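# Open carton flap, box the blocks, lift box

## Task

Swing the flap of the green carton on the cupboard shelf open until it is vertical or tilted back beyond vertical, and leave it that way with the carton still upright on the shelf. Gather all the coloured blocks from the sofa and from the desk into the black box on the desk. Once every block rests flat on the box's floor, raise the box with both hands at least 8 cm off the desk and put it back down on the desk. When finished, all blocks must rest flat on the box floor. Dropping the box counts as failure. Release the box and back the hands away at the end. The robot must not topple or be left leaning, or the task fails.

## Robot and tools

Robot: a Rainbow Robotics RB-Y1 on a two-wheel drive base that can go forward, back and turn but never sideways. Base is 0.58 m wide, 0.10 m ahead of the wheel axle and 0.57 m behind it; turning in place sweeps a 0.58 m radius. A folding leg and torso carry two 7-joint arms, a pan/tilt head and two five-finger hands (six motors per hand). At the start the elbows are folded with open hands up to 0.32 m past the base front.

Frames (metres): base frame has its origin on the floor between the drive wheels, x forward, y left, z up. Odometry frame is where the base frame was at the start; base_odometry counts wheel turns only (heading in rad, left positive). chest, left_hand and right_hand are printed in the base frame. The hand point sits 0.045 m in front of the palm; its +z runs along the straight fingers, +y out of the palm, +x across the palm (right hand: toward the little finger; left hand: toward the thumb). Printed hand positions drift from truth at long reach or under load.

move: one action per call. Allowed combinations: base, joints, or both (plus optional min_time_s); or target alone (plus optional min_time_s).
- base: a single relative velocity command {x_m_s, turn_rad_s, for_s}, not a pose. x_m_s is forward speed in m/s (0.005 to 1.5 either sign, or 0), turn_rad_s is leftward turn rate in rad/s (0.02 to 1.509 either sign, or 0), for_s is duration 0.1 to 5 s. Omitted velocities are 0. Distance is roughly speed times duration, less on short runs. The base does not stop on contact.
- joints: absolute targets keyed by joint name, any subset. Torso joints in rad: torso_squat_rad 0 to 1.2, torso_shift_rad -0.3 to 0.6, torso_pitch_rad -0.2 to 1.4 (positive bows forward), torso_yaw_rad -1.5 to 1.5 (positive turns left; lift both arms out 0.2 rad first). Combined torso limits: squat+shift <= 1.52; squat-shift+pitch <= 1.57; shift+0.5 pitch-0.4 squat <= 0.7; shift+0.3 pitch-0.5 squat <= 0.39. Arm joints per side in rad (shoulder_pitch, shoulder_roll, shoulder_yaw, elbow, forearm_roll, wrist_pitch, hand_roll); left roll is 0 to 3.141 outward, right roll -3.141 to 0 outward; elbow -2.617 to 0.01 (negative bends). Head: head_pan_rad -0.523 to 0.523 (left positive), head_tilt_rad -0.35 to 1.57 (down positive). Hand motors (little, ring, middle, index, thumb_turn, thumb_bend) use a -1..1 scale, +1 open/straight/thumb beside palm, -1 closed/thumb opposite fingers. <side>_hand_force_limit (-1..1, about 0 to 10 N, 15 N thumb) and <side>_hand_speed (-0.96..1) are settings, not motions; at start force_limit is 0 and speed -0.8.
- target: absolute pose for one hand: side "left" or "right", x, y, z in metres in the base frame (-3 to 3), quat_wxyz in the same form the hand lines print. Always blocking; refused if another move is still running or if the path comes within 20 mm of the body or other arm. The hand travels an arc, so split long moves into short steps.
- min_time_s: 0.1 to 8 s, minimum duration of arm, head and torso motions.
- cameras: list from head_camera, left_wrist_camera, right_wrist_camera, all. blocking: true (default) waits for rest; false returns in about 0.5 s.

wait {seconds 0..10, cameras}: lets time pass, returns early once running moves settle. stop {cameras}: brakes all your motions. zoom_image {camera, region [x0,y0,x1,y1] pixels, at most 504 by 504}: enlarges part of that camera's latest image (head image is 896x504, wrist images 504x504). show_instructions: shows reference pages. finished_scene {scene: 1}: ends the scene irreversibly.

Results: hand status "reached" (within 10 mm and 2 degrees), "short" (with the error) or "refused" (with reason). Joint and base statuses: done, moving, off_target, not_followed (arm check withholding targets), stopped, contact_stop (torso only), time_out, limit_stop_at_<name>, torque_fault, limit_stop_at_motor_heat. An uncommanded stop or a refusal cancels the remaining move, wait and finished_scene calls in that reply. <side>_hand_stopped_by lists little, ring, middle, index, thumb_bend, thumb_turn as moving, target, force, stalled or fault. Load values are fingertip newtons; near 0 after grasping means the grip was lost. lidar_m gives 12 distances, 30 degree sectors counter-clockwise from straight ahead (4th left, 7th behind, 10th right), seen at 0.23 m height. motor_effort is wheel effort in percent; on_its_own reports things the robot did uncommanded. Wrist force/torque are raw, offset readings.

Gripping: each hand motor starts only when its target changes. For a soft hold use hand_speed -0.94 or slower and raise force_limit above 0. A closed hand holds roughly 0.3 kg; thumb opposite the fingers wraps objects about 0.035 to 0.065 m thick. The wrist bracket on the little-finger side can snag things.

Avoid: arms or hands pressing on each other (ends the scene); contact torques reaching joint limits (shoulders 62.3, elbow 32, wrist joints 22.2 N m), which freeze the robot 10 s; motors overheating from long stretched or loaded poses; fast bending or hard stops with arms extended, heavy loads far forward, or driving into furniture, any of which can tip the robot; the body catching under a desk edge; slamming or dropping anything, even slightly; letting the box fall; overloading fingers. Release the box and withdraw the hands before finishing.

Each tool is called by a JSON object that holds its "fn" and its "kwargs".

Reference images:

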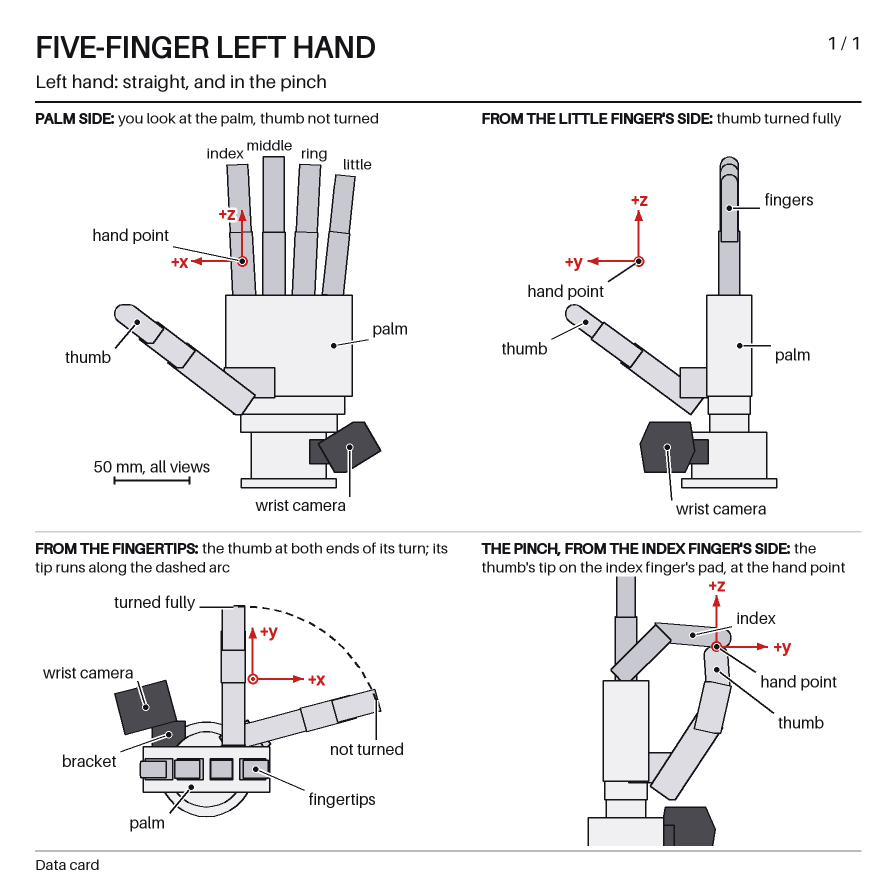

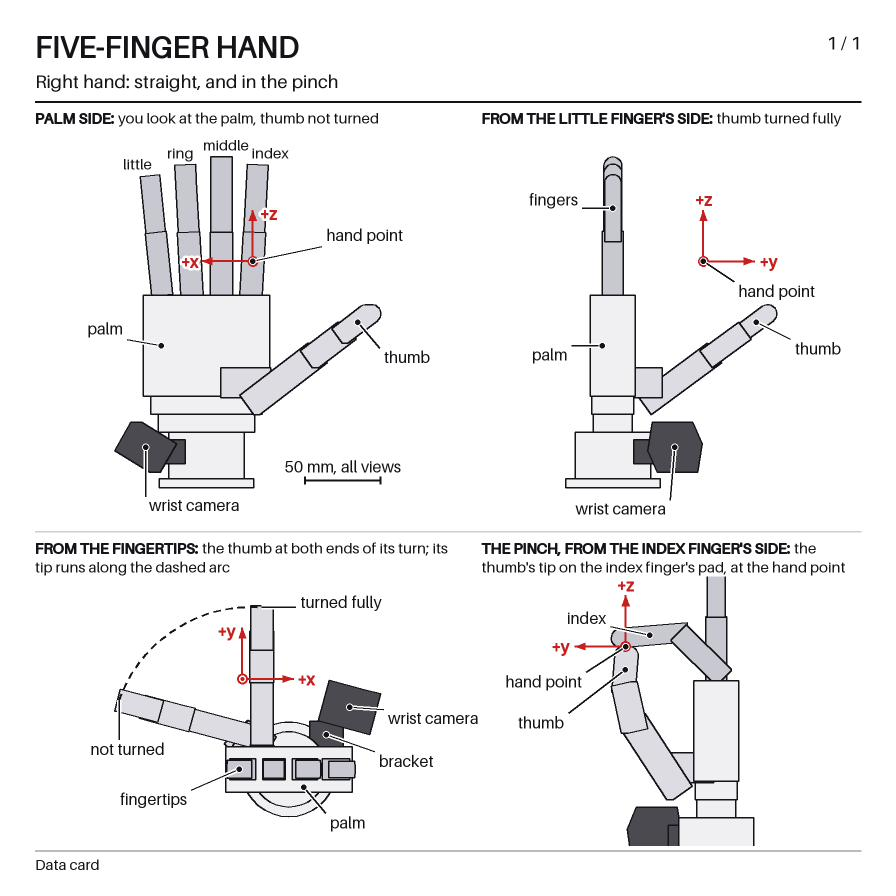

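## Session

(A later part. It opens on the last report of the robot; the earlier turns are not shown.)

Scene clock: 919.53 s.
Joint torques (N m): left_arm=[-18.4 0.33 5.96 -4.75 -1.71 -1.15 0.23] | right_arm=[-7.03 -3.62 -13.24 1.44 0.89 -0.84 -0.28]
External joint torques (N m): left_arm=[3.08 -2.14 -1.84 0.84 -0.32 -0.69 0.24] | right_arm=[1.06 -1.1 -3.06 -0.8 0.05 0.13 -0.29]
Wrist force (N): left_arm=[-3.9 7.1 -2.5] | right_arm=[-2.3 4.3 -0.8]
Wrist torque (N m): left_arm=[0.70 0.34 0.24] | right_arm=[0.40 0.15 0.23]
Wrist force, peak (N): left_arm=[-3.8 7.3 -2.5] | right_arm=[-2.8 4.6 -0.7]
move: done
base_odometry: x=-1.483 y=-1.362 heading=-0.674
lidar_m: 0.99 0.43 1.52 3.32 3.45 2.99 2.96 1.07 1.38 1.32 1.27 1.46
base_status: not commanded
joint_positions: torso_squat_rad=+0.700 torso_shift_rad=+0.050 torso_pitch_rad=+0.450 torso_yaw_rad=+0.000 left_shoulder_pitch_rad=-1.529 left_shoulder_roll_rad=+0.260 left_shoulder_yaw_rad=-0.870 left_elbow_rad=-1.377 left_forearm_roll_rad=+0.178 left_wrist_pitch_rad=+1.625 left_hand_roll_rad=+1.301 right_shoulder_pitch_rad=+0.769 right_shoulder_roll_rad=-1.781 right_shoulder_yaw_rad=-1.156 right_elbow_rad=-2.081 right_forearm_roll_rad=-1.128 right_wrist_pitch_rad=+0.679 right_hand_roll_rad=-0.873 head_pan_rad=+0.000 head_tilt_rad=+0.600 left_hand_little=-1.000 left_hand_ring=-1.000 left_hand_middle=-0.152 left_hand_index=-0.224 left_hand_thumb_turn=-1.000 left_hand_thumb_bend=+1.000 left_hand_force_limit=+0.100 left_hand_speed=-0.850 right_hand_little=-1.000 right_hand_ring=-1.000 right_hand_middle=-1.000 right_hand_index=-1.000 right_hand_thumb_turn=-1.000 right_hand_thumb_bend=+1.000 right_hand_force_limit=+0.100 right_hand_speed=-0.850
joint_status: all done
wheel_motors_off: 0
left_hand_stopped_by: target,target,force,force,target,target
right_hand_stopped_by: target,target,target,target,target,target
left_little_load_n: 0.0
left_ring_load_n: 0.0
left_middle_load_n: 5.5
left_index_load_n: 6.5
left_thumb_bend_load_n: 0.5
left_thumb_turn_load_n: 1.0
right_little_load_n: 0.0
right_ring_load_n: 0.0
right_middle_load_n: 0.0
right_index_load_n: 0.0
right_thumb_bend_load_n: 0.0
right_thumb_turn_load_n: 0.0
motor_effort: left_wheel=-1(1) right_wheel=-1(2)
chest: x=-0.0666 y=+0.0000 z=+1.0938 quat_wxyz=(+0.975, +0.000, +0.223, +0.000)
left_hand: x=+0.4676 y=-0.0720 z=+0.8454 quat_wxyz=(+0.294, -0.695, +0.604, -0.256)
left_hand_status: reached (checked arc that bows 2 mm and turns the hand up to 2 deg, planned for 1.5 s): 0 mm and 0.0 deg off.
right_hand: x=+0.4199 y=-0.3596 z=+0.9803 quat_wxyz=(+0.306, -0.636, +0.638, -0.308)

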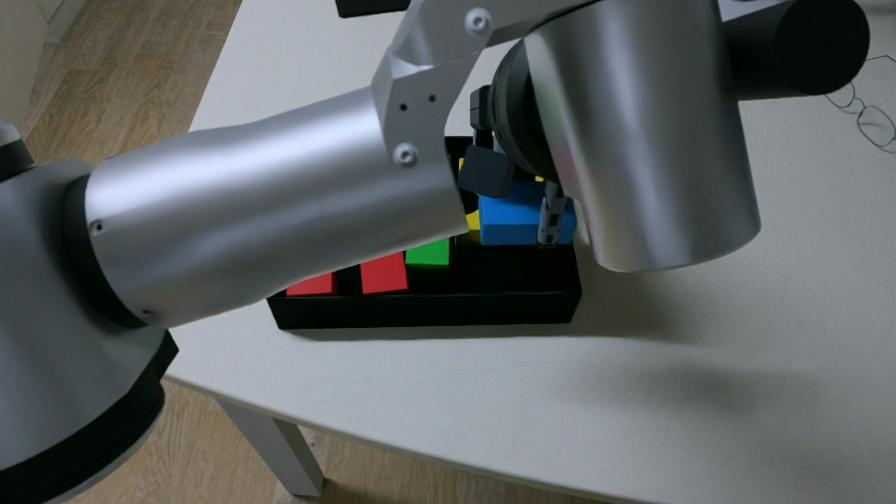

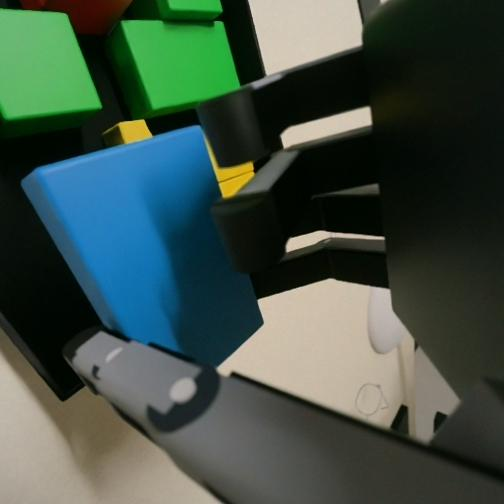

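{"fn": "move", "kwargs": {"target": {"side": "left", "x": 0.4675, "y": -0.072, "z": 0.82, "quat_wxyz": [0.29463, -0.69547, 0.60434, -0.25602]}, "min_time_s": 1.0, "cameras": ["left_wrist_camera"]}}

{"fn": "move", "kwargs": {"target": {"side": "left", "x": 0.4675, "y": -0.072, "z": 0.80, "quat_wxyz": [0.29463, -0.69547, 0.60434, -0.25602]}, "min_time_s": 1.0, "cameras": ["head_camera", "left_wrist_camera"]}}

{"fn": "zoom_image", "kwargs": {"camera": "head_camera", "region": [440, 180, 600, 340]}}

Scene clock: 922.07 s.
Joint torques (N m): left_arm=[-18.29 -0.03 5.85 -5.05 -1.67 -1.02 0.32] | right_arm=[-6.93 -3.57 -12.88 1.44 0.9 -0.81 -0.32]
External joint torques (N m): left_arm=[3.01 -2.09 -1.77 0.72 -0.27 -0.59 0.32] | right_arm=[1.16 -1.05 -2.7 -0.8 0.06 0.16 -0.32]
Wrist force (N): left_arm=[-3.9 7.1 -2.5] | right_arm=[-2.1 4.5 -0.4]
Wrist torque (N m): left_arm=[0.70 0.32 0.24] | right_arm=[0.39 0.10 0.26]
Wrist force, peak (N): left_arm=[-3.9 7.3 -2.6] | right_arm=[-2.7 4.7 -0.6]
move: done
base_odometry: x=-1.483 y=-1.362 heading=-0.674
lidar_m: 0.98 0.44 1.53 3.32 3.46 2.97 2.95 1.08 1.38 1.31 1.26 1.46
base_status: not commanded
joint_positions: torso_squat_rad=+0.700 torso_shift_rad=+0.050 torso_pitch_rad=+0.450 torso_yaw_rad=+0.000 left_shoulder_pitch_rad=-1.493 left_shoulder_roll_rad=+0.248 left_shoulder_yaw_rad=-0.900 left_elbow_rad=-1.340 left_forearm_roll_rad=+0.151 left_wrist_pitch_rad=+1.569 left_hand_roll_rad=+1.326 right_shoulder_pitch_rad=+0.769 right_shoulder_roll_rad=-1.781 right_shoulder_yaw_rad=-1.156 right_elbow_rad=-2.081 right_forearm_roll_rad=-1.128 right_wrist_pitch_rad=+0.679 right_hand_roll_rad=-0.873 head_pan_rad=+0.000 head_tilt_rad=+0.600 left_hand_little=-1.000 left_hand_ring=-1.000 left_hand_middle=-0.152 left_hand_index=-0.224 left_hand_thumb_turn=-1.000 left_hand_thumb_bend=+1.000 left_hand_force_limit=+0.100 left_hand_speed=-0.850 right_hand_little=-1.000 right_hand_ring=-1.000 right_hand_middle=-1.000 right_hand_index=-1.000 right_hand_thumb_turn=-1.000 right_hand_thumb_bend=+1.000 right_hand_force_limit=+0.100 right_hand_speed=-0.850
joint_status: all done
wheel_motors_off: 0
left_hand_stopped_by: target,target,force,force,target,target
right_hand_stopped_by: target,target,target,target,target,target
left_little_load_n: 0.0
left_ring_load_n: 0.0
left_middle_load_n: 5.5
left_index_load_n: 6.5
left_thumb_bend_load_n: 0.5
left_thumb_turn_load_n: 1.0
right_little_load_n: 0.0
right_ring_load_n: 0.0
right_middle_load_n: 0.0
right_index_load_n: 0.0
right_thumb_bend_load_n: 0.0
right_thumb_turn_load_n: 0.0
motor_effort: left_wheel=-1(2) right_wheel=-1(1)
chest: x=-0.0666 y=+0.0000 z=+1.0938 quat_wxyz=(+0.975, +0.000, +0.223, +0.000)
left_hand: x=+0.4676 y=-0.0720 z=+0.8204 quat_wxyz=(+0.294, -0.695, +0.604, -0.256)
left_hand_status: reached (checked arc that bows 1 mm and turns the hand up to 0 deg, planned for 1.0 s): 0 mm and 0.0 deg off.
right_hand: x=+0.4199 y=-0.3596 z=+0.9803 quat_wxyz=(+0.306, -0.636, +0.638, -0.308)

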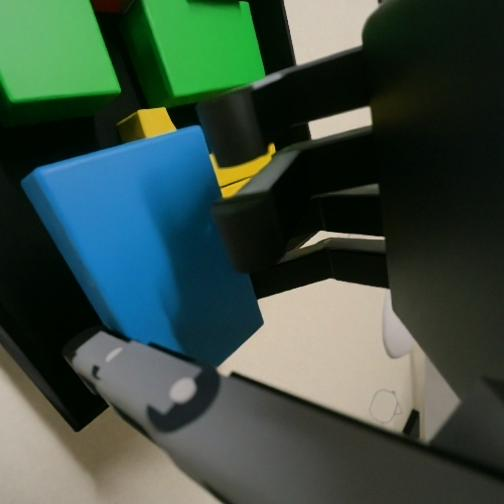

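Scene clock: 923.40 s.
Joint torques (N m): left_arm=[-18.48 0.25 5.49 -5.18 -1.63 -0.98 0.37] | right_arm=[-7.02 -3.35 -12.85 1.39 0.95 -0.77 -0.15]
External joint torques (N m): left_arm=[2.69 -1.49 -1.94 0.7 -0.23 -0.58 0.38] | right_arm=[1.07 -0.83 -2.67 -0.85 0.11 0.2 -0.16]
Wrist force (N): left_arm=[-3.9 7.1 -2.5] | right_arm=[-2.1 4.3 -0.7]
Wrist torque (N m): left_arm=[0.71 0.33 0.24] | right_arm=[0.37 0.13 0.26]
Wrist force, peak (N): left_arm=[-4.0 7.4 -2.5] | right_arm=[-2.7 4.6 -0.6]
move: done
base_odometry: x=-1.483 y=-1.362 heading=-0.674
lidar_m: 0.98 0.44 1.52 3.32 3.45 2.97 2.95 1.07 1.38 1.30 1.27 1.46
base_status: not commanded
joint_positions: torso_squat_rad=+0.700 torso_shift_rad=+0.050 torso_pitch_rad=+0.450 torso_yaw_rad=+0.000 left_shoulder_pitch_rad=-1.467 left_shoulder_roll_rad=+0.236 left_shoulder_yaw_rad=-0.923 left_elbow_rad=-1.301 left_forearm_roll_rad=+0.128 left_wrist_pitch_rad=+1.522 left_hand_roll_rad=+1.346 right_shoulder_pitch_rad=+0.769 right_shoulder_roll_rad=-1.781 right_shoulder_yaw_rad=-1.156 right_elbow_rad=-2.081 right_forearm_roll_rad=-1.128 right_wrist_pitch_rad=+0.679 right_hand_roll_rad=-0.873 head_pan_rad=+0.000 head_tilt_rad=+0.600 left_hand_little=-1.000 left_hand_ring=-1.000 left_hand_middle=-0.152 left_hand_index=-0.224 left_hand_thumb_turn=-1.000 left_hand_thumb_bend=+1.000 left_hand_force_limit=+0.100 left_hand_speed=-0.850 right_hand_little=-1.000 right_hand_ring=-1.000 right_hand_middle=-1.000 right_hand_index=-1.000 right_hand_thumb_turn=-1.000 right_hand_thumb_bend=+1.000 right_hand_force_limit=+0.100 right_hand_speed=-0.850
joint_status: all done
wheel_motors_off: 0
left_hand_stopped_by: target,target,force,force,target,target
right_hand_stopped_by: target,target,target,target,target,target
left_little_load_n: 0.0
left_ring_load_n: 0.0
left_middle_load_n: 5.5
left_index_load_n: 6.5
left_thumb_bend_load_n: 0.5
left_thumb_turn_load_n: 1.0
right_little_load_n: 0.0
right_ring_load_n: 0.0
right_middle_load_n: 0.0
right_index_load_n: 0.0
right_thumb_bend_load_n: 0.0
right_thumb_turn_load_n: 0.0
motor_effort: left_wheel=-1(1) right_wheel=-1(1)
chest: x=-0.0666 y=+0.0000 z=+1.0938 quat_wxyz=(+0.975, +0.000, +0.223, +0.000)
left_hand: x=+0.4677 y=-0.0720 z=+0.8004 quat_wxyz=(+0.294, -0.695, +0.604, -0.256)
left_hand_status: reached (checked arc that bows 1 mm and turns the hand up to 0 deg, planned for 1.0 s): 0 mm and 0.0 deg off.
right_hand: x=+0.4199 y=-0.3596 z=+0.9803 quat_wxyz=(+0.306, -0.636, +0.638, -0.308)

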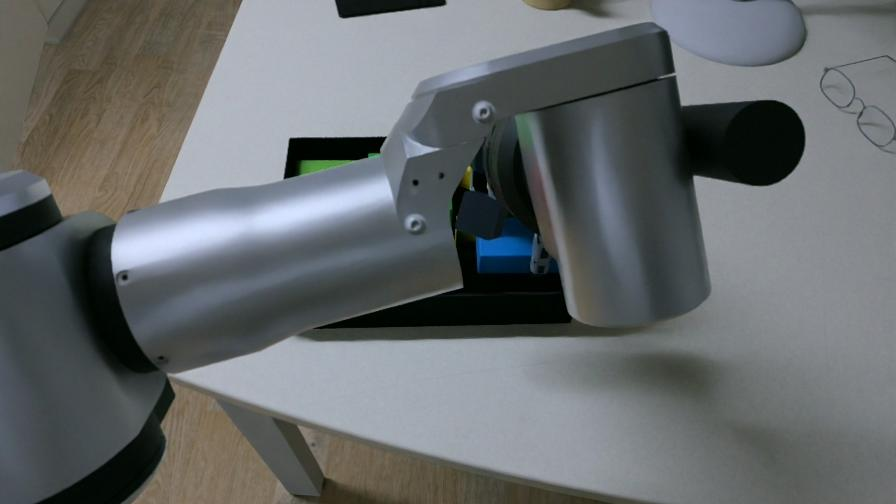

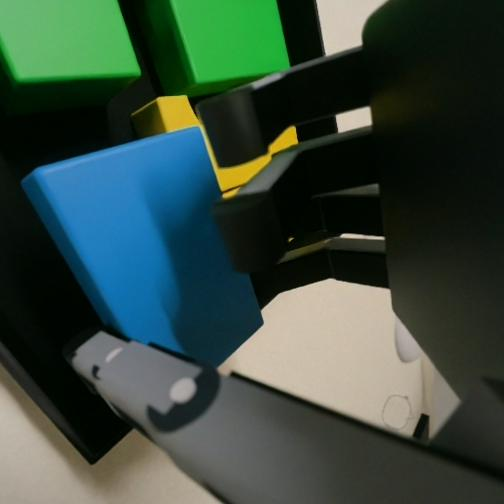

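Scaled by 3.150 from the camera's image (finer frame: 1280x720).

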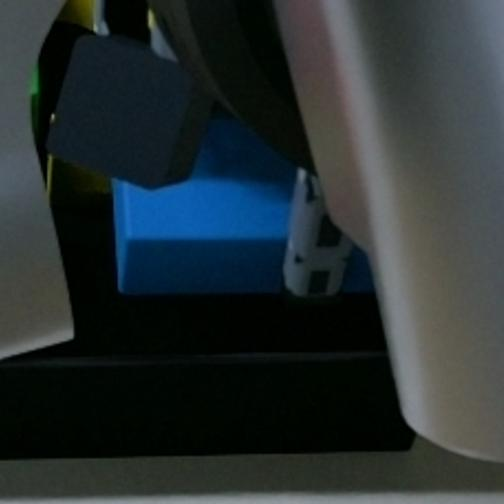

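{"fn": "move", "kwargs": {"target": {"side": "left", "x": 0.4675, "y": -0.072, "z": 0.79, "quat_wxyz": [0.29463, -0.69547, 0.60434, -0.25602]}, "min_time_s": 0.8, "cameras": ["left_wrist_camera"]}}

{"fn": "move", "kwargs": {"target": {"side": "left", "x": 0.4675, "y": -0.072, "z": 0.782, "quat_wxyz": [0.29463, -0.69547, 0.60434, -0.25602]}, "min_time_s": 0.8, "cameras": ["left_wrist_camera"]}}

Scene clock: 925.23 s.
Joint torques (N m): left_arm=[-18.2 -0.06 5.63 -5.06 -1.67 -0.96 0.24] | right_arm=[-6.92 -3.48 -13.03 1.58 0.8 -0.76 -0.33]
External joint torques (N m): left_arm=[2.89 -1.66 -1.7 0.87 -0.27 -0.58 0.24] | right_arm=[1.17 -0.96 -2.85 -0.66 -0.04 0.21 -0.33]
Wrist force (N): left_arm=[-3.8 7.3 -2.6] | right_arm=[-2.4 4.4 -0.4]
Wrist torque (N m): left_arm=[0.75 0.32 0.24] | right_arm=[0.39 0.15 0.26]
Wrist force, peak (N): left_arm=[-3.9 7.3 -2.6] | right_arm=[-2.4 4.8 -0.8]
move: done
base_odometry: x=-1.483 y=-1.362 heading=-0.674
lidar_m: 0.97 0.43 1.51 3.32 3.46 2.98 2.96 1.09 1.38 1.31 1.27 1.45
base_status: not commanded
joint_positions: torso_squat_rad=+0.700 torso_shift_rad=+0.050 torso_pitch_rad=+0.450 torso_yaw_rad=+0.000 left_shoulder_pitch_rad=-1.455 left_shoulder_roll_rad=+0.231 left_shoulder_yaw_rad=-0.934 left_elbow_rad=-1.284 left_forearm_roll_rad=+0.118 left_wrist_pitch_rad=+1.499 left_hand_roll_rad=+1.356 right_shoulder_pitch_rad=+0.769 right_shoulder_roll_rad=-1.781 right_shoulder_yaw_rad=-1.156 right_elbow_rad=-2.081 right_forearm_roll_rad=-1.128 right_wrist_pitch_rad=+0.679 right_hand_roll_rad=-0.873 head_pan_rad=+0.000 head_tilt_rad=+0.600 left_hand_little=-1.000 left_hand_ring=-1.000 left_hand_middle=-0.152 left_hand_index=-0.224 left_hand_thumb_turn=-1.000 left_hand_thumb_bend=+1.000 left_hand_force_limit=+0.100 left_hand_speed=-0.850 right_hand_little=-1.000 right_hand_ring=-1.000 right_hand_middle=-1.000 right_hand_index=-1.000 right_hand_thumb_turn=-1.000 right_hand_thumb_bend=+1.000 right_hand_force_limit=+0.100 right_hand_speed=-0.850
joint_status: all done
wheel_motors_off: 0
left_hand_stopped_by: target,target,force,force,target,target
right_hand_stopped_by: target,target,target,target,target,target
left_little_load_n: 0.0
left_ring_load_n: 0.0
left_middle_load_n: 6.0
left_index_load_n: 6.5
left_thumb_bend_load_n: 1.0
left_thumb_turn_load_n: 1.0
right_little_load_n: 0.0
right_ring_load_n: 0.0
right_middle_load_n: 0.0
right_index_load_n: 0.0
right_thumb_bend_load_n: 0.0
right_thumb_turn_load_n: 0.0
motor_effort: left_wheel=-1(1) right_wheel=-1(1)
chest: x=-0.0666 y=+0.0000 z=+1.0938 quat_wxyz=(+0.975, +0.000, +0.223, +0.000)
left_hand: x=+0.4673 y=-0.0718 z=+0.7907 quat_wxyz=(+0.294, -0.695, +0.604, -0.256)
left_hand_status: reached (checked arc that bows 0 mm and turns the hand up to 0 deg, planned for 0.8 s): 1 mm and 0.0 deg off.
right_hand: x=+0.4199 y=-0.3596 z=+0.9803 quat_wxyz=(+0.306, -0.636, +0.638, -0.308)

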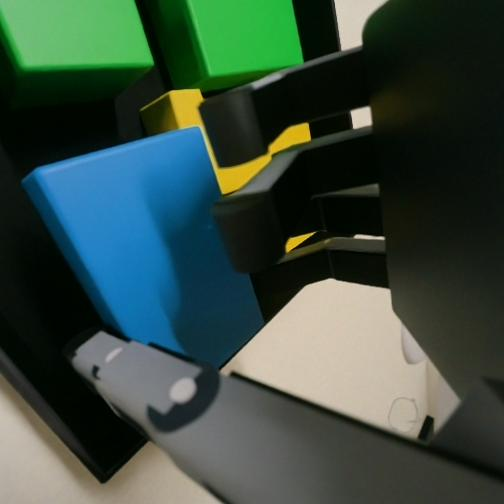

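Scene clock: 926.37 s.
Joint torques (N m): left_arm=[-18.12 -0.28 5.33 -5.15 -1.62 -0.94 0.23] | right_arm=[-7.15 -3.54 -12.98 1.42 0.88 -0.79 -0.23]
External joint torques (N m): left_arm=[2.92 -1.75 -1.9 0.81 -0.22 -0.58 0.24] | right_arm=[0.94 -1.02 -2.8 -0.82 0.04 0.18 -0.24]
Wrist force (N): left_arm=[-3.9 7.3 -2.6] | right_arm=[-2.5 4.2 -1.0]
Wrist torque (N m): left_arm=[0.74 0.32 0.22] | right_arm=[0.39 0.19 0.23]
Wrist force, peak (N): left_arm=[-4.0 7.3 -2.6] | right_arm=[-2.5 4.6 -0.6]
move: done
base_odometry: x=-1.483 y=-1.362 heading=-0.674
lidar_m: 0.97 0.44 1.50 3.31 3.46 2.98 2.96 1.08 1.38 1.31 1.26 1.46
base_status: not commanded
joint_positions: torso_squat_rad=+0.700 torso_shift_rad=+0.050 torso_pitch_rad=+0.450 torso_yaw_rad=+0.000 left_shoulder_pitch_rad=-1.445 left_shoulder_roll_rad=+0.224 left_shoulder_yaw_rad=-0.943 left_elbow_rad=-1.264 left_forearm_roll_rad=+0.109 left_wrist_pitch_rad=+1.478 left_hand_roll_rad=+1.364 right_shoulder_pitch_rad=+0.769 right_shoulder_roll_rad=-1.781 right_shoulder_yaw_rad=-1.156 right_elbow_rad=-2.081 right_forearm_roll_rad=-1.128 right_wrist_pitch_rad=+0.679 right_hand_roll_rad=-0.873 head_pan_rad=+0.000 head_tilt_rad=+0.600 left_hand_little=-1.000 left_hand_ring=-1.000 left_hand_middle=-0.152 left_hand_index=-0.224 left_hand_thumb_turn=-1.000 left_hand_thumb_bend=+1.000 left_hand_force_limit=+0.100 left_hand_speed=-0.850 right_hand_little=-1.000 right_hand_ring=-1.000 right_hand_middle=-1.000 right_hand_index=-1.000 right_hand_thumb_turn=-1.000 right_hand_thumb_bend=+1.000 right_hand_force_limit=+0.100 right_hand_speed=-0.850
joint_status: all done
wheel_motors_off: 0
left_hand_stopped_by: target,target,force,force,target,target
right_hand_stopped_by: target,target,target,target,target,target
left_little_load_n: 0.0
left_ring_load_n: 0.0
left_middle_load_n: 5.5
left_index_load_n: 6.5
left_thumb_bend_load_n: 1.0
left_thumb_turn_load_n: 1.0
right_little_load_n: 0.0
right_ring_load_n: 0.0
right_middle_load_n: 0.0
right_index_load_n: 0.0
right_thumb_bend_load_n: 0.0
right_thumb_turn_load_n: 0.0
motor_effort: left_wheel=-1(1) right_wheel=-1(1)
chest: x=-0.0666 y=+0.0000 z=+1.0938 quat_wxyz=(+0.975, +0.000, +0.223, +0.000)
left_hand: x=+0.4674 y=-0.0718 z=+0.7826 quat_wxyz=(+0.294, -0.695, +0.604, -0.256)
left_hand_status: reached (checked arc that bows 1 mm and turns the hand up to 0 deg, planned for 0.8 s): 1 mm and 0.0 deg off.
right_hand: x=+0.4199 y=-0.3596 z=+0.9803 quat_wxyz=(+0.306, -0.636, +0.638, -0.308)

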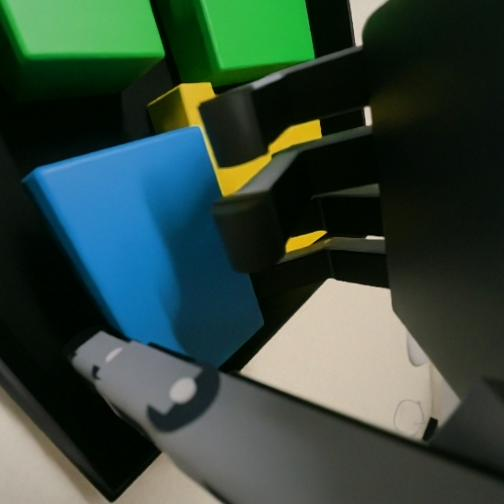

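{"fn": "move", "kwargs": {"target": {"side": "left", "x": 0.4675, "y": -0.072, "z": 0.775, "quat_wxyz": [0.29463, -0.69547, 0.60434, -0.25602]}, "min_time_s": 0.8, "cameras": ["left_wrist_camera"]}}

{"fn": "move", "kwargs": {"target": {"side": "left", "x": 0.4675, "y": -0.072, "z": 0.770, "quat_wxyz": [0.29463, -0.69547, 0.60434, -0.25602]}, "min_time_s": 0.8, "cameras": ["left_wrist_camera"]}}

Scene clock: 927.83 s.
Joint torques (N m): left_arm=[-18.11 -0.57 5.2 -5.17 -1.75 -1.01 0.37] | right_arm=[-7.11 -3.42 -13.13 1.49 0.84 -0.75 -0.2]
External joint torques (N m): left_arm=[2.89 -1.93 -1.94 0.82 -0.36 -0.66 0.37] | right_arm=[0.98 -0.91 -2.95 -0.75 0 0.22 -0.2]
Wrist force (N): left_arm=[-3.9 7.2 -2.5] | right_arm=[-2.6 4.5 -0.7]
Wrist torque (N m): left_arm=[0.73 0.34 0.22] | right_arm=[0.42 0.21 0.25]
Wrist force, peak (N): left_arm=[-4.0 7.4 -2.6] | right_arm=[-2.6 4.8 -0.8]
move: done
base_odometry: x=-1.483 y=-1.362 heading=-0.674
lidar_m: 1.00 0.45 1.52 3.33 3.45 2.97 2.97 1.08 1.38 1.31 1.28 1.46
base_status: not commanded
joint_positions: torso_squat_rad=+0.700 torso_shift_rad=+0.050 torso_pitch_rad=+0.450 torso_yaw_rad=+0.000 left_shoulder_pitch_rad=-1.438 left_shoulder_roll_rad=+0.218 left_shoulder_yaw_rad=-0.951 left_elbow_rad=-1.246 left_forearm_roll_rad=+0.101 left_wrist_pitch_rad=+1.460 left_hand_roll_rad=+1.372 right_shoulder_pitch_rad=+0.769 right_shoulder_roll_rad=-1.781 right_shoulder_yaw_rad=-1.156 right_elbow_rad=-2.081 right_forearm_roll_rad=-1.128 right_wrist_pitch_rad=+0.679 right_hand_roll_rad=-0.873 head_pan_rad=+0.000 head_tilt_rad=+0.600 left_hand_little=-1.000 left_hand_ring=-1.000 left_hand_middle=-0.152 left_hand_index=-0.224 left_hand_thumb_turn=-1.000 left_hand_thumb_bend=+1.000 left_hand_force_limit=+0.100 left_hand_speed=-0.850 right_hand_little=-1.000 right_hand_ring=-1.000 right_hand_middle=-1.000 right_hand_index=-1.000 right_hand_thumb_turn=-1.000 right_hand_thumb_bend=+1.000 right_hand_force_limit=+0.100 right_hand_speed=-0.850
joint_status: all done
wheel_motors_off: 0
left_hand_stopped_by: target,target,force,force,target,target
right_hand_stopped_by: target,target,target,target,target,target
left_little_load_n: 0.0
left_ring_load_n: 0.0
left_middle_load_n: 5.5
left_index_load_n: 6.5
left_thumb_bend_load_n: 0.5
left_thumb_turn_load_n: 1.0
right_little_load_n: 0.0
right_ring_load_n: 0.0
right_middle_load_n: 0.0
right_index_load_n: 0.0
right_thumb_bend_load_n: 0.0
right_thumb_turn_load_n: 0.0
motor_effort: left_wheel=-1(1) right_wheel=-1(2)
chest: x=-0.0666 y=+0.0000 z=+1.0938 quat_wxyz=(+0.975, +0.000, +0.223, +0.000)
left_hand: x=+0.4675 y=-0.0719 z=+0.7756 quat_wxyz=(+0.294, -0.695, +0.604, -0.256)
left_hand_status: reached (checked arc that bows 1 mm and turns the hand up to 0 deg, planned for 0.8 s): 1 mm and 0.0 deg off.
right_hand: x=+0.4199 y=-0.3596 z=+0.9803 quat_wxyz=(+0.306, -0.636, +0.638, -0.308)

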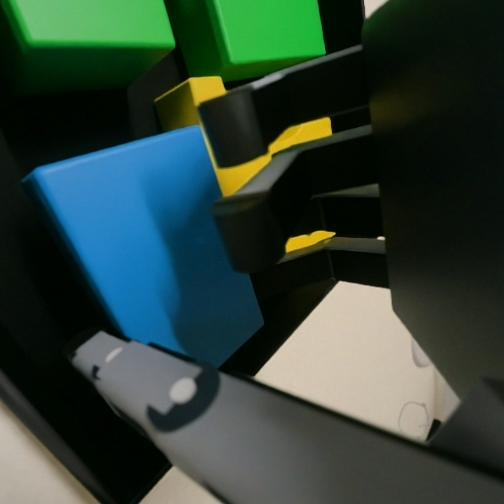

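Scene clock: 928.97 s.
Joint torques (N m): left_arm=[-18.22 -0.46 5.22 -5.18 -1.59 -0.98 0.21] | right_arm=[-7.13 -3.24 -13.07 1.38 0.86 -0.71 -0.25]
External joint torques (N m): left_arm=[2.75 -1.75 -1.85 0.82 -0.2 -0.63 0.21] | right_arm=[0.95 -0.73 -2.88 -0.86 0.02 0.27 -0.26]
Wrist force (N): left_arm=[-4.0 7.1 -2.5] | right_arm=[-2.4 4.5 -0.7]
Wrist torque (N m): left_arm=[0.71 0.34 0.22] | right_arm=[0.41 0.17 0.28]
Wrist force, peak (N): left_arm=[-4.0 7.3 -2.7] | right_arm=[-2.6 4.6 -0.8]
move: done
base_odometry: x=-1.483 y=-1.362 heading=-0.674
lidar_m: 0.99 0.43 1.52 3.32 3.46 2.97 2.97 1.08 1.39 1.32 1.27 1.46
base_status: not commanded
joint_positions: torso_squat_rad=+0.700 torso_shift_rad=+0.050 torso_pitch_rad=+0.450 torso_yaw_rad=+0.000 left_shoulder_pitch_rad=-1.433 left_shoulder_roll_rad=+0.214 left_shoulder_yaw_rad=-0.956 left_elbow_rad=-1.232 left_forearm_roll_rad=+0.095 left_wrist_pitch_rad=+1.446 left_hand_roll_rad=+1.377 right_shoulder_pitch_rad=+0.769 right_shoulder_roll_rad=-1.781 right_shoulder_yaw_rad=-1.156 right_elbow_rad=-2.081 right_forearm_roll_rad=-1.128 right_wrist_pitch_rad=+0.679 right_hand_roll_rad=-0.873 head_pan_rad=+0.000 head_tilt_rad=+0.600 left_hand_little=-1.000 left_hand_ring=-1.000 left_hand_middle=-0.152 left_hand_index=-0.224 left_hand_thumb_turn=-1.000 left_hand_thumb_bend=+1.000 left_hand_force_limit=+0.100 left_hand_speed=-0.850 right_hand_little=-1.000 right_hand_ring=-1.000 right_hand_middle=-1.000 right_hand_index=-1.000 right_hand_thumb_turn=-1.000 right_hand_thumb_bend=+1.000 right_hand_force_limit=+0.100 right_hand_speed=-0.850
joint_status: all done
wheel_motors_off: 0
left_hand_stopped_by: target,target,force,force,target,target
right_hand_stopped_by: target,target,target,target,target,target
left_little_load_n: 0.0
left_ring_load_n: 0.0
left_middle_load_n: 5.5
left_index_load_n: 6.5
left_thumb_bend_load_n: 0.5
left_thumb_turn_load_n: 1.0
right_little_load_n: 0.0
right_ring_load_n: 0.0
right_middle_load_n: 0.0
right_index_load_n: 0.0
right_thumb_bend_load_n: 0.0
right_thumb_turn_load_n: 0.0
motor_effort: left_wheel=-1(1) right_wheel=-1(1)
chest: x=-0.0666 y=+0.0000 z=+1.0938 quat_wxyz=(+0.975, +0.000, +0.223, +0.000)
left_hand: x=+0.4676 y=-0.0719 z=+0.7705 quat_wxyz=(+0.294, -0.695, +0.604, -0.256)
left_hand_status: reached (checked arc that bows 0 mm and turns the hand up to 0 deg, planned for 0.8 s): 1 mm and 0.0 deg off.
right_hand: x=+0.4199 y=-0.3596 z=+0.9803 quat_wxyz=(+0.306, -0.636, +0.638, -0.308)

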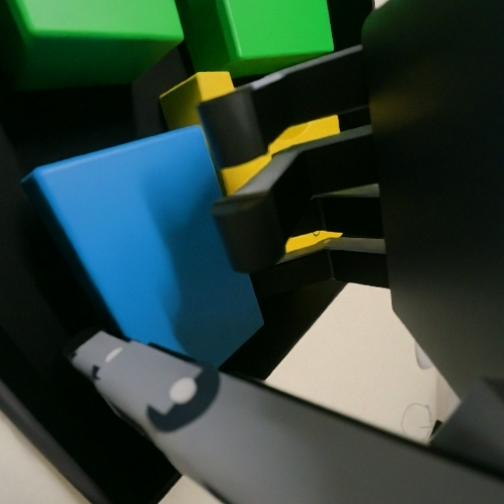

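{"fn": "move", "kwargs": {"target": {"side": "left", "x": 0.4675, "y": -0.072, "z": 0.7665, "quat_wxyz": [0.29463, -0.69547, 0.60434, -0.25602]}, "min_time_s": 0.8}}

{"fn": "move", "kwargs": {"target": {"side": "left", "x": 0.4675, "y": -0.072, "z": 0.7635, "quat_wxyz": [0.29463, -0.69547, 0.60434, -0.25602]}, "min_time_s": 0.8, "cameras": ["left_wrist_camera"]}}

Scene clock: 930.47 s.
Joint torques (N m): left_arm=[-17.91 -0.63 5.16 -5.07 -1.7 -0.84 0.35] | right_arm=[-7.16 -3.56 -12.97 1.45 0.87 -0.71 -0.26]
External joint torques (N m): left_arm=[3.04 -1.87 -1.85 0.94 -0.31 -0.5 0.36] | right_arm=[0.93 -1.04 -2.79 -0.79 0.03 0.26 -0.27]
Wrist force (N): left_arm=[-3.9 7.1 -2.6] | right_arm=[-2.7 4.4 -0.5]
Wrist torque (N m): left_arm=[0.71 0.33 0.24] | right_arm=[0.40 0.21 0.23]
Wrist force, peak (N): left_arm=[-4.1 7.3 -2.7] | right_arm=[-2.5 4.6 -0.7]
move: done
base_odometry: x=-1.483 y=-1.362 heading=-0.674
lidar_m: 0.99 0.45 1.52 3.32 3.44 2.99 2.97 1.08 1.38 1.31 1.28 1.46
base_status: not commanded
joint_positions: torso_squat_rad=+0.700 torso_shift_rad=+0.050 torso_pitch_rad=+0.450 torso_yaw_rad=+0.000 left_shoulder_pitch_rad=-1.429 left_shoulder_roll_rad=+0.210 left_shoulder_yaw_rad=-0.960 left_elbow_rad=-1.222 left_forearm_roll_rad=+0.091 left_wrist_pitch_rad=+1.436 left_hand_roll_rad=+1.381 right_shoulder_pitch_rad=+0.769 right_shoulder_roll_rad=-1.781 right_shoulder_yaw_rad=-1.156 right_elbow_rad=-2.081 right_forearm_roll_rad=-1.128 right_wrist_pitch_rad=+0.679 right_hand_roll_rad=-0.873 head_pan_rad=+0.000 head_tilt_rad=+0.600 left_hand_little=-1.000 left_hand_ring=-1.000 left_hand_middle=-0.152 left_hand_index=-0.224 left_hand_thumb_turn=-1.000 left_hand_thumb_bend=+1.000 left_hand_force_limit=+0.100 left_hand_speed=-0.850 right_hand_little=-1.000 right_hand_ring=-1.000 right_hand_middle=-1.000 right_hand_index=-1.000 right_hand_thumb_turn=-1.000 right_hand_thumb_bend=+1.000 right_hand_force_limit=+0.100 right_hand_speed=-0.850
joint_status: all done
wheel_motors_off: 0
left_hand_stopped_by: target,target,force,force,target,target
right_hand_stopped_by: target,target,target,target,target,target
left_little_load_n: 0.0
left_ring_load_n: 0.0
left_middle_load_n: 5.5
left_index_load_n: 6.5
left_thumb_bend_load_n: 0.5
left_thumb_turn_load_n: 0.5
right_little_load_n: 0.0
right_ring_load_n: 0.0
right_middle_load_n: 0.0
right_index_load_n: 0.0
right_thumb_bend_load_n: 0.0
right_thumb_turn_load_n: 0.0
motor_effort: left_wheel=-1(1) right_wheel=-1(1)
chest: x=-0.0666 y=+0.0000 z=+1.0938 quat_wxyz=(+0.975, +0.000, +0.223, +0.000)
left_hand: x=+0.4677 y=-0.0720 z=+0.7669 quat_wxyz=(+0.294, -0.695, +0.604, -0.256)
left_hand_status: reached (checked arc that bows 0 mm and turns the hand up to 0 deg, planned for 0.8 s): 0 mm and 0.0 deg off.
right_hand: x=+0.4199 y=-0.3596 z=+0.9803 quat_wxyz=(+0.306, -0.636, +0.638, -0.308)
pictures: none

Scene clock: 931.60 s.
Joint torques (N m): left_arm=[-17.96 -0.79 4.49 -5.2 -1.68 -0.95 0.38] | right_arm=[-7 -3.45 -13.07 1.48 0.87 -0.86 -0.28]
External joint torques (N m): left_arm=[2.97 -1.98 -2.47 0.82 -0.29 -0.61 0.39] | right_arm=[1.09 -0.94 -2.89 -0.76 0.04 0.12 -0.28]
Wrist force (N): left_arm=[-3.9 7.3 -2.7] | right_arm=[-2.6 4.4 -0.7]
Wrist torque (N m): left_arm=[0.75 0.32 0.23] | right_arm=[0.41 0.21 0.25]
Wrist force, peak (N): left_arm=[-4.1 7.4 -2.6] | right_arm=[-2.7 4.6 -0.8]
move: done
base_odometry: x=-1.483 y=-1.362 heading=-0.674
lidar_m: 0.98 0.45 1.52 3.32 3.46 2.98 2.96 1.09 1.38 1.30 1.28 1.45
base_status: not commanded
joint_positions: torso_squat_rad=+0.700 torso_shift_rad=+0.050 torso_pitch_rad=+0.450 torso_yaw_rad=+0.000 left_shoulder_pitch_rad=-1.426 left_shoulder_roll_rad=+0.207 left_shoulder_yaw_rad=-0.963 left_elbow_rad=-1.213 left_forearm_roll_rad=+0.088 left_wrist_pitch_rad=+1.428 left_hand_roll_rad=+1.384 right_shoulder_pitch_rad=+0.769 right_shoulder_roll_rad=-1.781 right_shoulder_yaw_rad=-1.156 right_elbow_rad=-2.081 right_forearm_roll_rad=-1.128 right_wrist_pitch_rad=+0.679 right_hand_roll_rad=-0.873 head_pan_rad=+0.000 head_tilt_rad=+0.600 left_hand_little=-1.000 left_hand_ring=-1.000 left_hand_middle=-0.152 left_hand_index=-0.224 left_hand_thumb_turn=-1.000 left_hand_thumb_bend=+1.000 left_hand_force_limit=+0.100 left_hand_speed=-0.850 right_hand_little=-1.000 right_hand_ring=-1.000 right_hand_middle=-1.000 right_hand_index=-1.000 right_hand_thumb_turn=-1.000 right_hand_thumb_bend=+1.000 right_hand_force_limit=+0.100 right_hand_speed=-0.850
joint_status: all done
wheel_motors_off: 0
left_hand_stopped_by: target,target,force,force,target,target
right_hand_stopped_by: target,target,target,target,target,target
left_little_load_n: 0.0
left_ring_load_n: 0.0
left_middle_load_n: 5.5
left_index_load_n: 6.5
left_thumb_bend_load_n: 0.5
left_thumb_turn_load_n: 0.5
right_little_load_n: 0.0
right_ring_load_n: 0.0
right_middle_load_n: 0.0
right_index_load_n: 0.0
right_thumb_bend_load_n: 0.0
right_thumb_turn_load_n: 0.5
motor_effort: left_wheel=-1(1) right_wheel=-1(1)
chest: x=-0.0666 y=+0.0000 z=+1.0938 quat_wxyz=(+0.975, +0.000, +0.223, +0.000)
left_hand: x=+0.4677 y=-0.0720 z=+0.7639 quat_wxyz=(+0.294, -0.695, +0.604, -0.256)
left_hand_status: reached (checked arc that bows 0 mm and turns the hand up to 0 deg, planned for 0.8 s): 0 mm and 0.0 deg off.
right_hand: x=+0.4199 y=-0.3596 z=+0.9803 quat_wxyz=(+0.306, -0.636, +0.638, -0.308)

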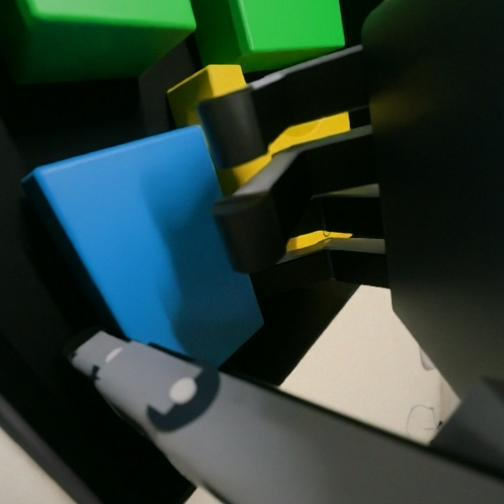

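{"fn": "move", "kwargs": {"target": {"side":"left","x":0.4677,"y":-0.072,"z":0.761,"quat_wxyz":[0.29463,-0.69547,0.60434,-0.25602]}, "min_time_s": 0.6}}

{"fn": "move", "kwargs": {"target": {"side":"left","x":0.4677,"y":-0.072,"z":0.7585,"quat_wxyz":[0.29463,-0.69547,0.60434,-0.25602]}, "min_time_s": 0.6, "cameras": ["head_camera"]}}

Scene clock: 934.23 s.
Joint torques (N m): left_arm=[-18.11 -0.53 5.26 -5.18 -1.55 -0.9 0.3] | right_arm=[-7.1 -3.4 -12.99 1.44 0.87 -0.68 -0.26]
External joint torques (N m): left_arm=[2.81 -1.69 -1.66 0.84 -0.16 -0.56 0.31] | right_arm=[0.99 -0.89 -2.81 -0.8 0.03 0.29 -0.26]
Wrist force (N): left_arm=[-3.9 7.0 -2.7] | right_arm=[-2.1 4.2 -0.6]
Wrist torque (N m): left_arm=[0.71 0.33 0.24] | right_arm=[0.37 0.11 0.27]
Wrist force, peak (N): left_arm=[-3.9 7.4 -2.7] | right_arm=[-2.6 4.6 -0.7]
move: done
base_odometry: x=-1.483 y=-1.362 heading=-0.674
lidar_m: 0.99 0.45 1.52 3.32 3.46 2.98 2.97 1.08 1.37 1.32 1.27 1.46
base_status: not commanded
joint_positions: torso_squat_rad=+0.700 torso_shift_rad=+0.050 torso_pitch_rad=+0.450 torso_yaw_rad=+0.000 left_shoulder_pitch_rad=-1.424 left_shoulder_roll_rad=+0.205 left_shoulder_yaw_rad=-0.965 left_elbow_rad=-1.205 left_forearm_roll_rad=+0.085 left_wrist_pitch_rad=+1.421 left_hand_roll_rad=+1.386 right_shoulder_pitch_rad=+0.769 right_shoulder_roll_rad=-1.781 right_shoulder_yaw_rad=-1.156 right_elbow_rad=-2.081 right_forearm_roll_rad=-1.128 right_wrist_pitch_rad=+0.679 right_hand_roll_rad=-0.873 head_pan_rad=+0.000 head_tilt_rad=+0.600 left_hand_little=-1.000 left_hand_ring=-1.000 left_hand_middle=-0.152 left_hand_index=-0.224 left_hand_thumb_turn=-1.000 left_hand_thumb_bend=+1.000 left_hand_force_limit=+0.100 left_hand_speed=-0.850 right_hand_little=-1.000 right_hand_ring=-1.000 right_hand_middle=-1.000 right_hand_index=-1.000 right_hand_thumb_turn=-1.000 right_hand_thumb_bend=+1.000 right_hand_force_limit=+0.100 right_hand_speed=-0.850
joint_status: all done
wheel_motors_off: 0
left_hand_stopped_by: target,target,force,force,target,target
right_hand_stopped_by: target,target,target,target,target,target
left_little_load_n: 0.0
left_ring_load_n: 0.0
left_middle_load_n: 5.5
left_index_load_n: 6.5
left_thumb_bend_load_n: 1.0
left_thumb_turn_load_n: 1.0
right_little_load_n: 0.0
right_ring_load_n: 0.0
right_middle_load_n: 0.0
right_index_load_n: 0.0
right_thumb_bend_load_n: 0.0
right_thumb_turn_load_n: 0.0
motor_effort: left_wheel=-1(2) right_wheel=-1(1)
chest: x=-0.0666 y=+0.0000 z=+1.0938 quat_wxyz=(+0.975, +0.000, +0.223, +0.000)
left_hand: x=+0.4679 y=-0.0720 z=+0.7614 quat_wxyz=(+0.294, -0.695, +0.604, -0.256)
left_hand_status: reached (checked arc that bows 0 mm and turns the hand up to 0 deg, planned for 0.6 s): 0 mm and 0.0 deg off.
right_hand: x=+0.4199 y=-0.3596 z=+0.9803 quat_wxyz=(+0.306, -0.636, +0.638, -0.308)
pictures: none

Scene clock: 935.17 s.
Joint torques (N m): left_arm=[-17.73 -0.93 5.09 -5.1 -1.72 -1.04 0.28] | right_arm=[-7.04 -3.17 -13.22 1.61 0.93 -0.77 -0.27]
External joint torques (N m): left_arm=[3.17 -2.05 -1.79 0.92 -0.33 -0.7 0.29] | right_arm=[1.05 -0.65 -3.03 -0.63 0.09 0.2 -0.27]
Wrist force (N): left_arm=[-4.0 7.1 -2.8] | right_arm=[-2.3 4.5 -0.7]
Wrist torque (N m): left_arm=[0.72 0.34 0.22] | right_arm=[0.42 0.16 0.27]
Wrist force, peak (N): left_arm=[-4.1 7.2 -3.0] | right_arm=[-2.6 4.6 -0.5]
move: done
base_odometry: x=-1.483 y=-1.362 heading=-0.674
lidar_m: 0.98 0.45 1.53 3.31 3.45 2.96 2.96 1.09 1.38 1.32 1.29 1.46
base_status: not commanded
joint_positions: torso_squat_rad=+0.700 torso_shift_rad=+0.050 torso_pitch_rad=+0.450 torso_yaw_rad=+0.000 left_shoulder_pitch_rad=-1.422 left_shoulder_roll_rad=+0.202 left_shoulder_yaw_rad=-0.967 left_elbow_rad=-1.197 left_forearm_roll_rad=+0.082 left_wrist_pitch_rad=+1.414 left_hand_roll_rad=+1.389 right_shoulder_pitch_rad=+0.769 right_shoulder_roll_rad=-1.781 right_shoulder_yaw_rad=-1.156 right_elbow_rad=-2.081 right_forearm_roll_rad=-1.128 right_wrist_pitch_rad=+0.679 right_hand_roll_rad=-0.873 head_pan_rad=+0.000 head_tilt_rad=+0.600 left_hand_little=-1.000 left_hand_ring=-1.000 left_hand_middle=-0.152 left_hand_index=-0.224 left_hand_thumb_turn=-1.000 left_hand_thumb_bend=+1.000 left_hand_force_limit=+0.100 left_hand_speed=-0.850 right_hand_little=-1.000 right_hand_ring=-1.000 right_hand_middle=-1.000 right_hand_index=-1.000 right_hand_thumb_turn=-1.000 right_hand_thumb_bend=+1.000 right_hand_force_limit=+0.100 right_hand_speed=-0.850
joint_status: all done
wheel_motors_off: 0
left_hand_stopped_by: target,target,force,force,target,target
right_hand_stopped_by: target,target,target,target,target,target
left_little_load_n: 0.0
left_ring_load_n: 0.0
left_middle_load_n: 5.5
left_index_load_n: 6.5
left_thumb_bend_load_n: 0.5
left_thumb_turn_load_n: 1.0
right_little_load_n: 0.0
right_ring_load_n: 0.0
right_middle_load_n: 0.0
right_index_load_n: 0.0
right_thumb_bend_load_n: 0.0
right_thumb_turn_load_n: 0.0
motor_effort: left_wheel=-1(1) right_wheel=-1(1)
chest: x=-0.0666 y=+0.0000 z=+1.0938 quat_wxyz=(+0.975, +0.000, +0.223, +0.000)
left_hand: x=+0.4679 y=-0.0720 z=+0.7589 quat_wxyz=(+0.294, -0.695, +0.604, -0.256)
left_hand_status: reached (checked arc that bows 0 mm and turns the hand up to 0 deg, planned for 0.6 s): 0 mm and 0.0 deg off.
right_hand: x=+0.4199 y=-0.3596 z=+0.9803 quat_wxyz=(+0.306, -0.636, +0.638, -0.308)

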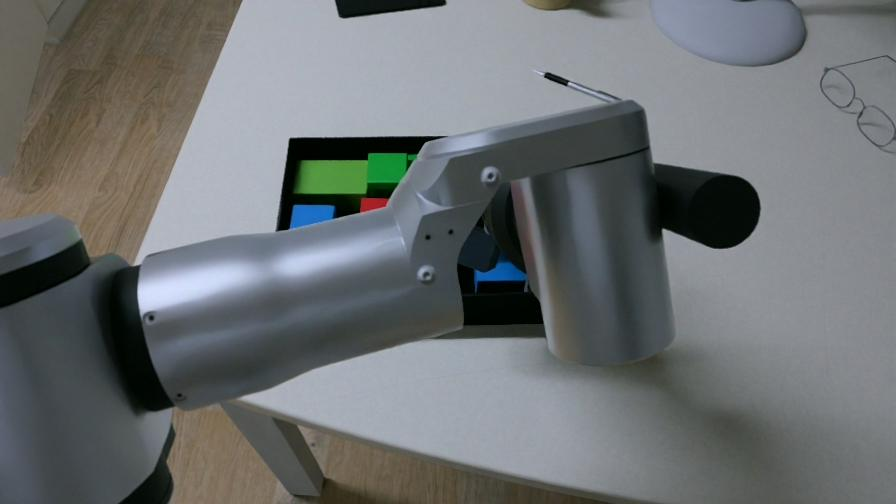

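{"fn": "move", "kwargs": {"target": {"side":"left","x":0.4677,"y":-0.072,"z":0.7565,"quat_wxyz":[0.29463,-0.69547,0.60434,-0.25602]}, "min_time_s": 0.6}}

{"fn": "move", "kwargs": {"target": {"side":"left","x":0.4677,"y":-0.072,"z":0.7545,"quat_wxyz":[0.29463,-0.69547,0.60434,-0.25602]}, "min_time_s": 0.6, "cameras": ["left_wrist_camera"]}}

Scene clock: 936.40 s.
Joint torques (N m): left_arm=[-17.9 -1 4.83 -5.07 -1.73 -1.02 0.36] | right_arm=[-7.14 -3.44 -13.09 1.44 0.95 -0.77 -0.26]
External joint torques (N m): left_arm=[2.99 -2.09 -2.02 0.96 -0.34 -0.69 0.36] | right_arm=[0.95 -0.92 -2.91 -0.8 0.11 0.2 -0.27]
Wrist force (N): left_arm=[-3.9 7.2 -2.8] | right_arm=[-2.5 4.3 -0.8]
Wrist torque (N m): left_arm=[0.74 0.33 0.23] | right_arm=[0.39 0.19 0.26]
Wrist force, peak (N): left_arm=[-4.0 7.2 -3.2] | right_arm=[-2.6 4.7 -0.6]
move: done
base_odometry: x=-1.483 y=-1.362 heading=-0.674
lidar_m: 0.99 0.45 1.52 3.31 3.46 2.98 2.95 1.09 1.37 1.32 1.28 1.47
base_status: not commanded
joint_positions: torso_squat_rad=+0.700 torso_shift_rad=+0.050 torso_pitch_rad=+0.450 torso_yaw_rad=+0.000 left_shoulder_pitch_rad=-1.420 left_shoulder_roll_rad=+0.200 left_shoulder_yaw_rad=-0.969 left_elbow_rad=-1.191 left_forearm_roll_rad=+0.080 left_wrist_pitch_rad=+1.408 left_hand_roll_rad=+1.391 right_shoulder_pitch_rad=+0.769 right_shoulder_roll_rad=-1.781 right_shoulder_yaw_rad=-1.156 right_elbow_rad=-2.081 right_forearm_roll_rad=-1.128 right_wrist_pitch_rad=+0.679 right_hand_roll_rad=-0.873 head_pan_rad=+0.000 head_tilt_rad=+0.600 left_hand_little=-1.000 left_hand_ring=-1.000 left_hand_middle=-0.152 left_hand_index=-0.224 left_hand_thumb_turn=-1.000 left_hand_thumb_bend=+1.000 left_hand_force_limit=+0.100 left_hand_speed=-0.850 right_hand_little=-1.000 right_hand_ring=-1.000 right_hand_middle=-1.000 right_hand_index=-1.000 right_hand_thumb_turn=-1.000 right_hand_thumb_bend=+1.000 right_hand_force_limit=+0.100 right_hand_speed=-0.850
joint_status: all done
wheel_motors_off: 0
left_hand_stopped_by: target,target,force,force,target,target
right_hand_stopped_by: target,target,target,target,target,target
left_little_load_n: 0.0
left_ring_load_n: 0.0
left_middle_load_n: 6.0
left_index_load_n: 6.5
left_thumb_bend_load_n: 0.5
left_thumb_turn_load_n: 1.0
right_little_load_n: 0.0
right_ring_load_n: 0.0
right_middle_load_n: 0.0
right_index_load_n: 0.0
right_thumb_bend_load_n: 0.0
right_thumb_turn_load_n: 0.0
motor_effort: left_wheel=-1(1) right_wheel=-1(1)
chest: x=-0.0666 y=+0.0000 z=+1.0938 quat_wxyz=(+0.975, +0.000, +0.223, +0.000)
left_hand: x=+0.4679 y=-0.0720 z=+0.7569 quat_wxyz=(+0.294, -0.695, +0.604, -0.256)
left_hand_status: reached (checked arc that bows 0 mm and turns the hand up to 0 deg, planned for 0.6 s): 0 mm and 0.0 deg off.
right_hand: x=+0.4199 y=-0.3596 z=+0.9803 quat_wxyz=(+0.306, -0.636, +0.638, -0.308)
pictures: none

Scene clock: 937.33 s.
Joint torques (N m): left_arm=[-15.38 -1.03 3.49 -4.26 -0.84 -0.75 0.25] | right_arm=[-7.16 -3.38 -13.09 1.5 0.94 -0.75 -0.32]
External joint torques (N m): left_arm=[5.5 -2.09 -3.33 1.77 0.54 -0.43 0.25] | right_arm=[0.92 -0.86 -2.9 -0.74 0.1 0.22 -0.33]
Wrist force (N): left_arm=[-4.5 3.2 -6.3] | right_arm=[-2.2 4.4 -0.7]
Wrist torque (N m): left_arm=[0.54 0.28 0.28] | right_arm=[0.41 0.13 0.28]
Wrist force, peak (N): left_arm=[-4.2 3.8 -7.9] | right_arm=[-2.5 4.8 -0.8]
move: done
base_odometry: x=-1.483 y=-1.362 heading=-0.674
lidar_m: 0.98 0.45 1.53 3.32 3.47 2.98 2.95 1.07 1.38 1.31 1.27 1.46
base_status: not commanded
joint_positions: torso_squat_rad=+0.700 torso_shift_rad=+0.050 torso_pitch_rad=+0.450 torso_yaw_rad=+0.000 left_shoulder_pitch_rad=-1.418 left_shoulder_roll_rad=+0.198 left_shoulder_yaw_rad=-0.971 left_elbow_rad=-1.186 left_forearm_roll_rad=+0.077 left_wrist_pitch_rad=+1.402 left_hand_roll_rad=+1.393 right_shoulder_pitch_rad=+0.769 right_shoulder_roll_rad=-1.781 right_shoulder_yaw_rad=-1.156 right_elbow_rad=-2.081 right_forearm_roll_rad=-1.128 right_wrist_pitch_rad=+0.679 right_hand_roll_rad=-0.873 head_pan_rad=+0.000 head_tilt_rad=+0.600 left_hand_little=-1.000 left_hand_ring=-1.000 left_hand_middle=-0.152 left_hand_index=-0.224 left_hand_thumb_turn=-1.000 left_hand_thumb_bend=+1.000 left_hand_force_limit=+0.100 left_hand_speed=-0.850 right_hand_little=-1.000 right_hand_ring=-1.000 right_hand_middle=-1.000 right_hand_index=-1.000 right_hand_thumb_turn=-1.000 right_hand_thumb_bend=+1.000 right_hand_force_limit=+0.100 right_hand_speed=-0.850
joint_status: all done
wheel_motors_off: 0
left_hand_stopped_by: target,target,force,force,target,target
right_hand_stopped_by: target,target,target,target,target,target
left_little_load_n: 0.0
left_ring_load_n: 0.0
left_middle_load_n: 5.5
left_index_load_n: 6.0
left_thumb_bend_load_n: 0.5
left_thumb_turn_load_n: 0.5
right_little_load_n: 0.0
right_ring_load_n: 0.0
right_middle_load_n: 0.0
right_index_load_n: 0.0
right_thumb_bend_load_n: 0.0
right_thumb_turn_load_n: 0.0
motor_effort: left_wheel=-1(1) right_wheel=-1(1)
chest: x=-0.0666 y=+0.0000 z=+1.0938 quat_wxyz=(+0.975, +0.000, +0.223, +0.000)
left_hand: x=+0.4681 y=-0.0722 z=+0.7554 quat_wxyz=(+0.295, -0.695, +0.604, -0.257)
left_hand_status: reached (checked arc that bows 0 mm and turns the hand up to 0 deg, planned for 0.6 s): 1 mm and 0.1 deg off.
right_hand: x=+0.4199 y=-0.3596 z=+0.9803 quat_wxyz=(+0.306, -0.636, +0.638, -0.308)

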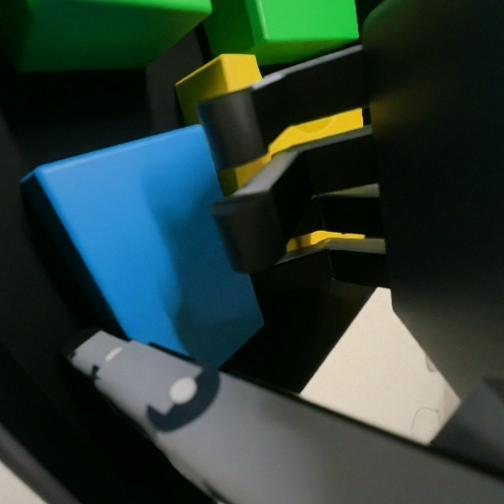

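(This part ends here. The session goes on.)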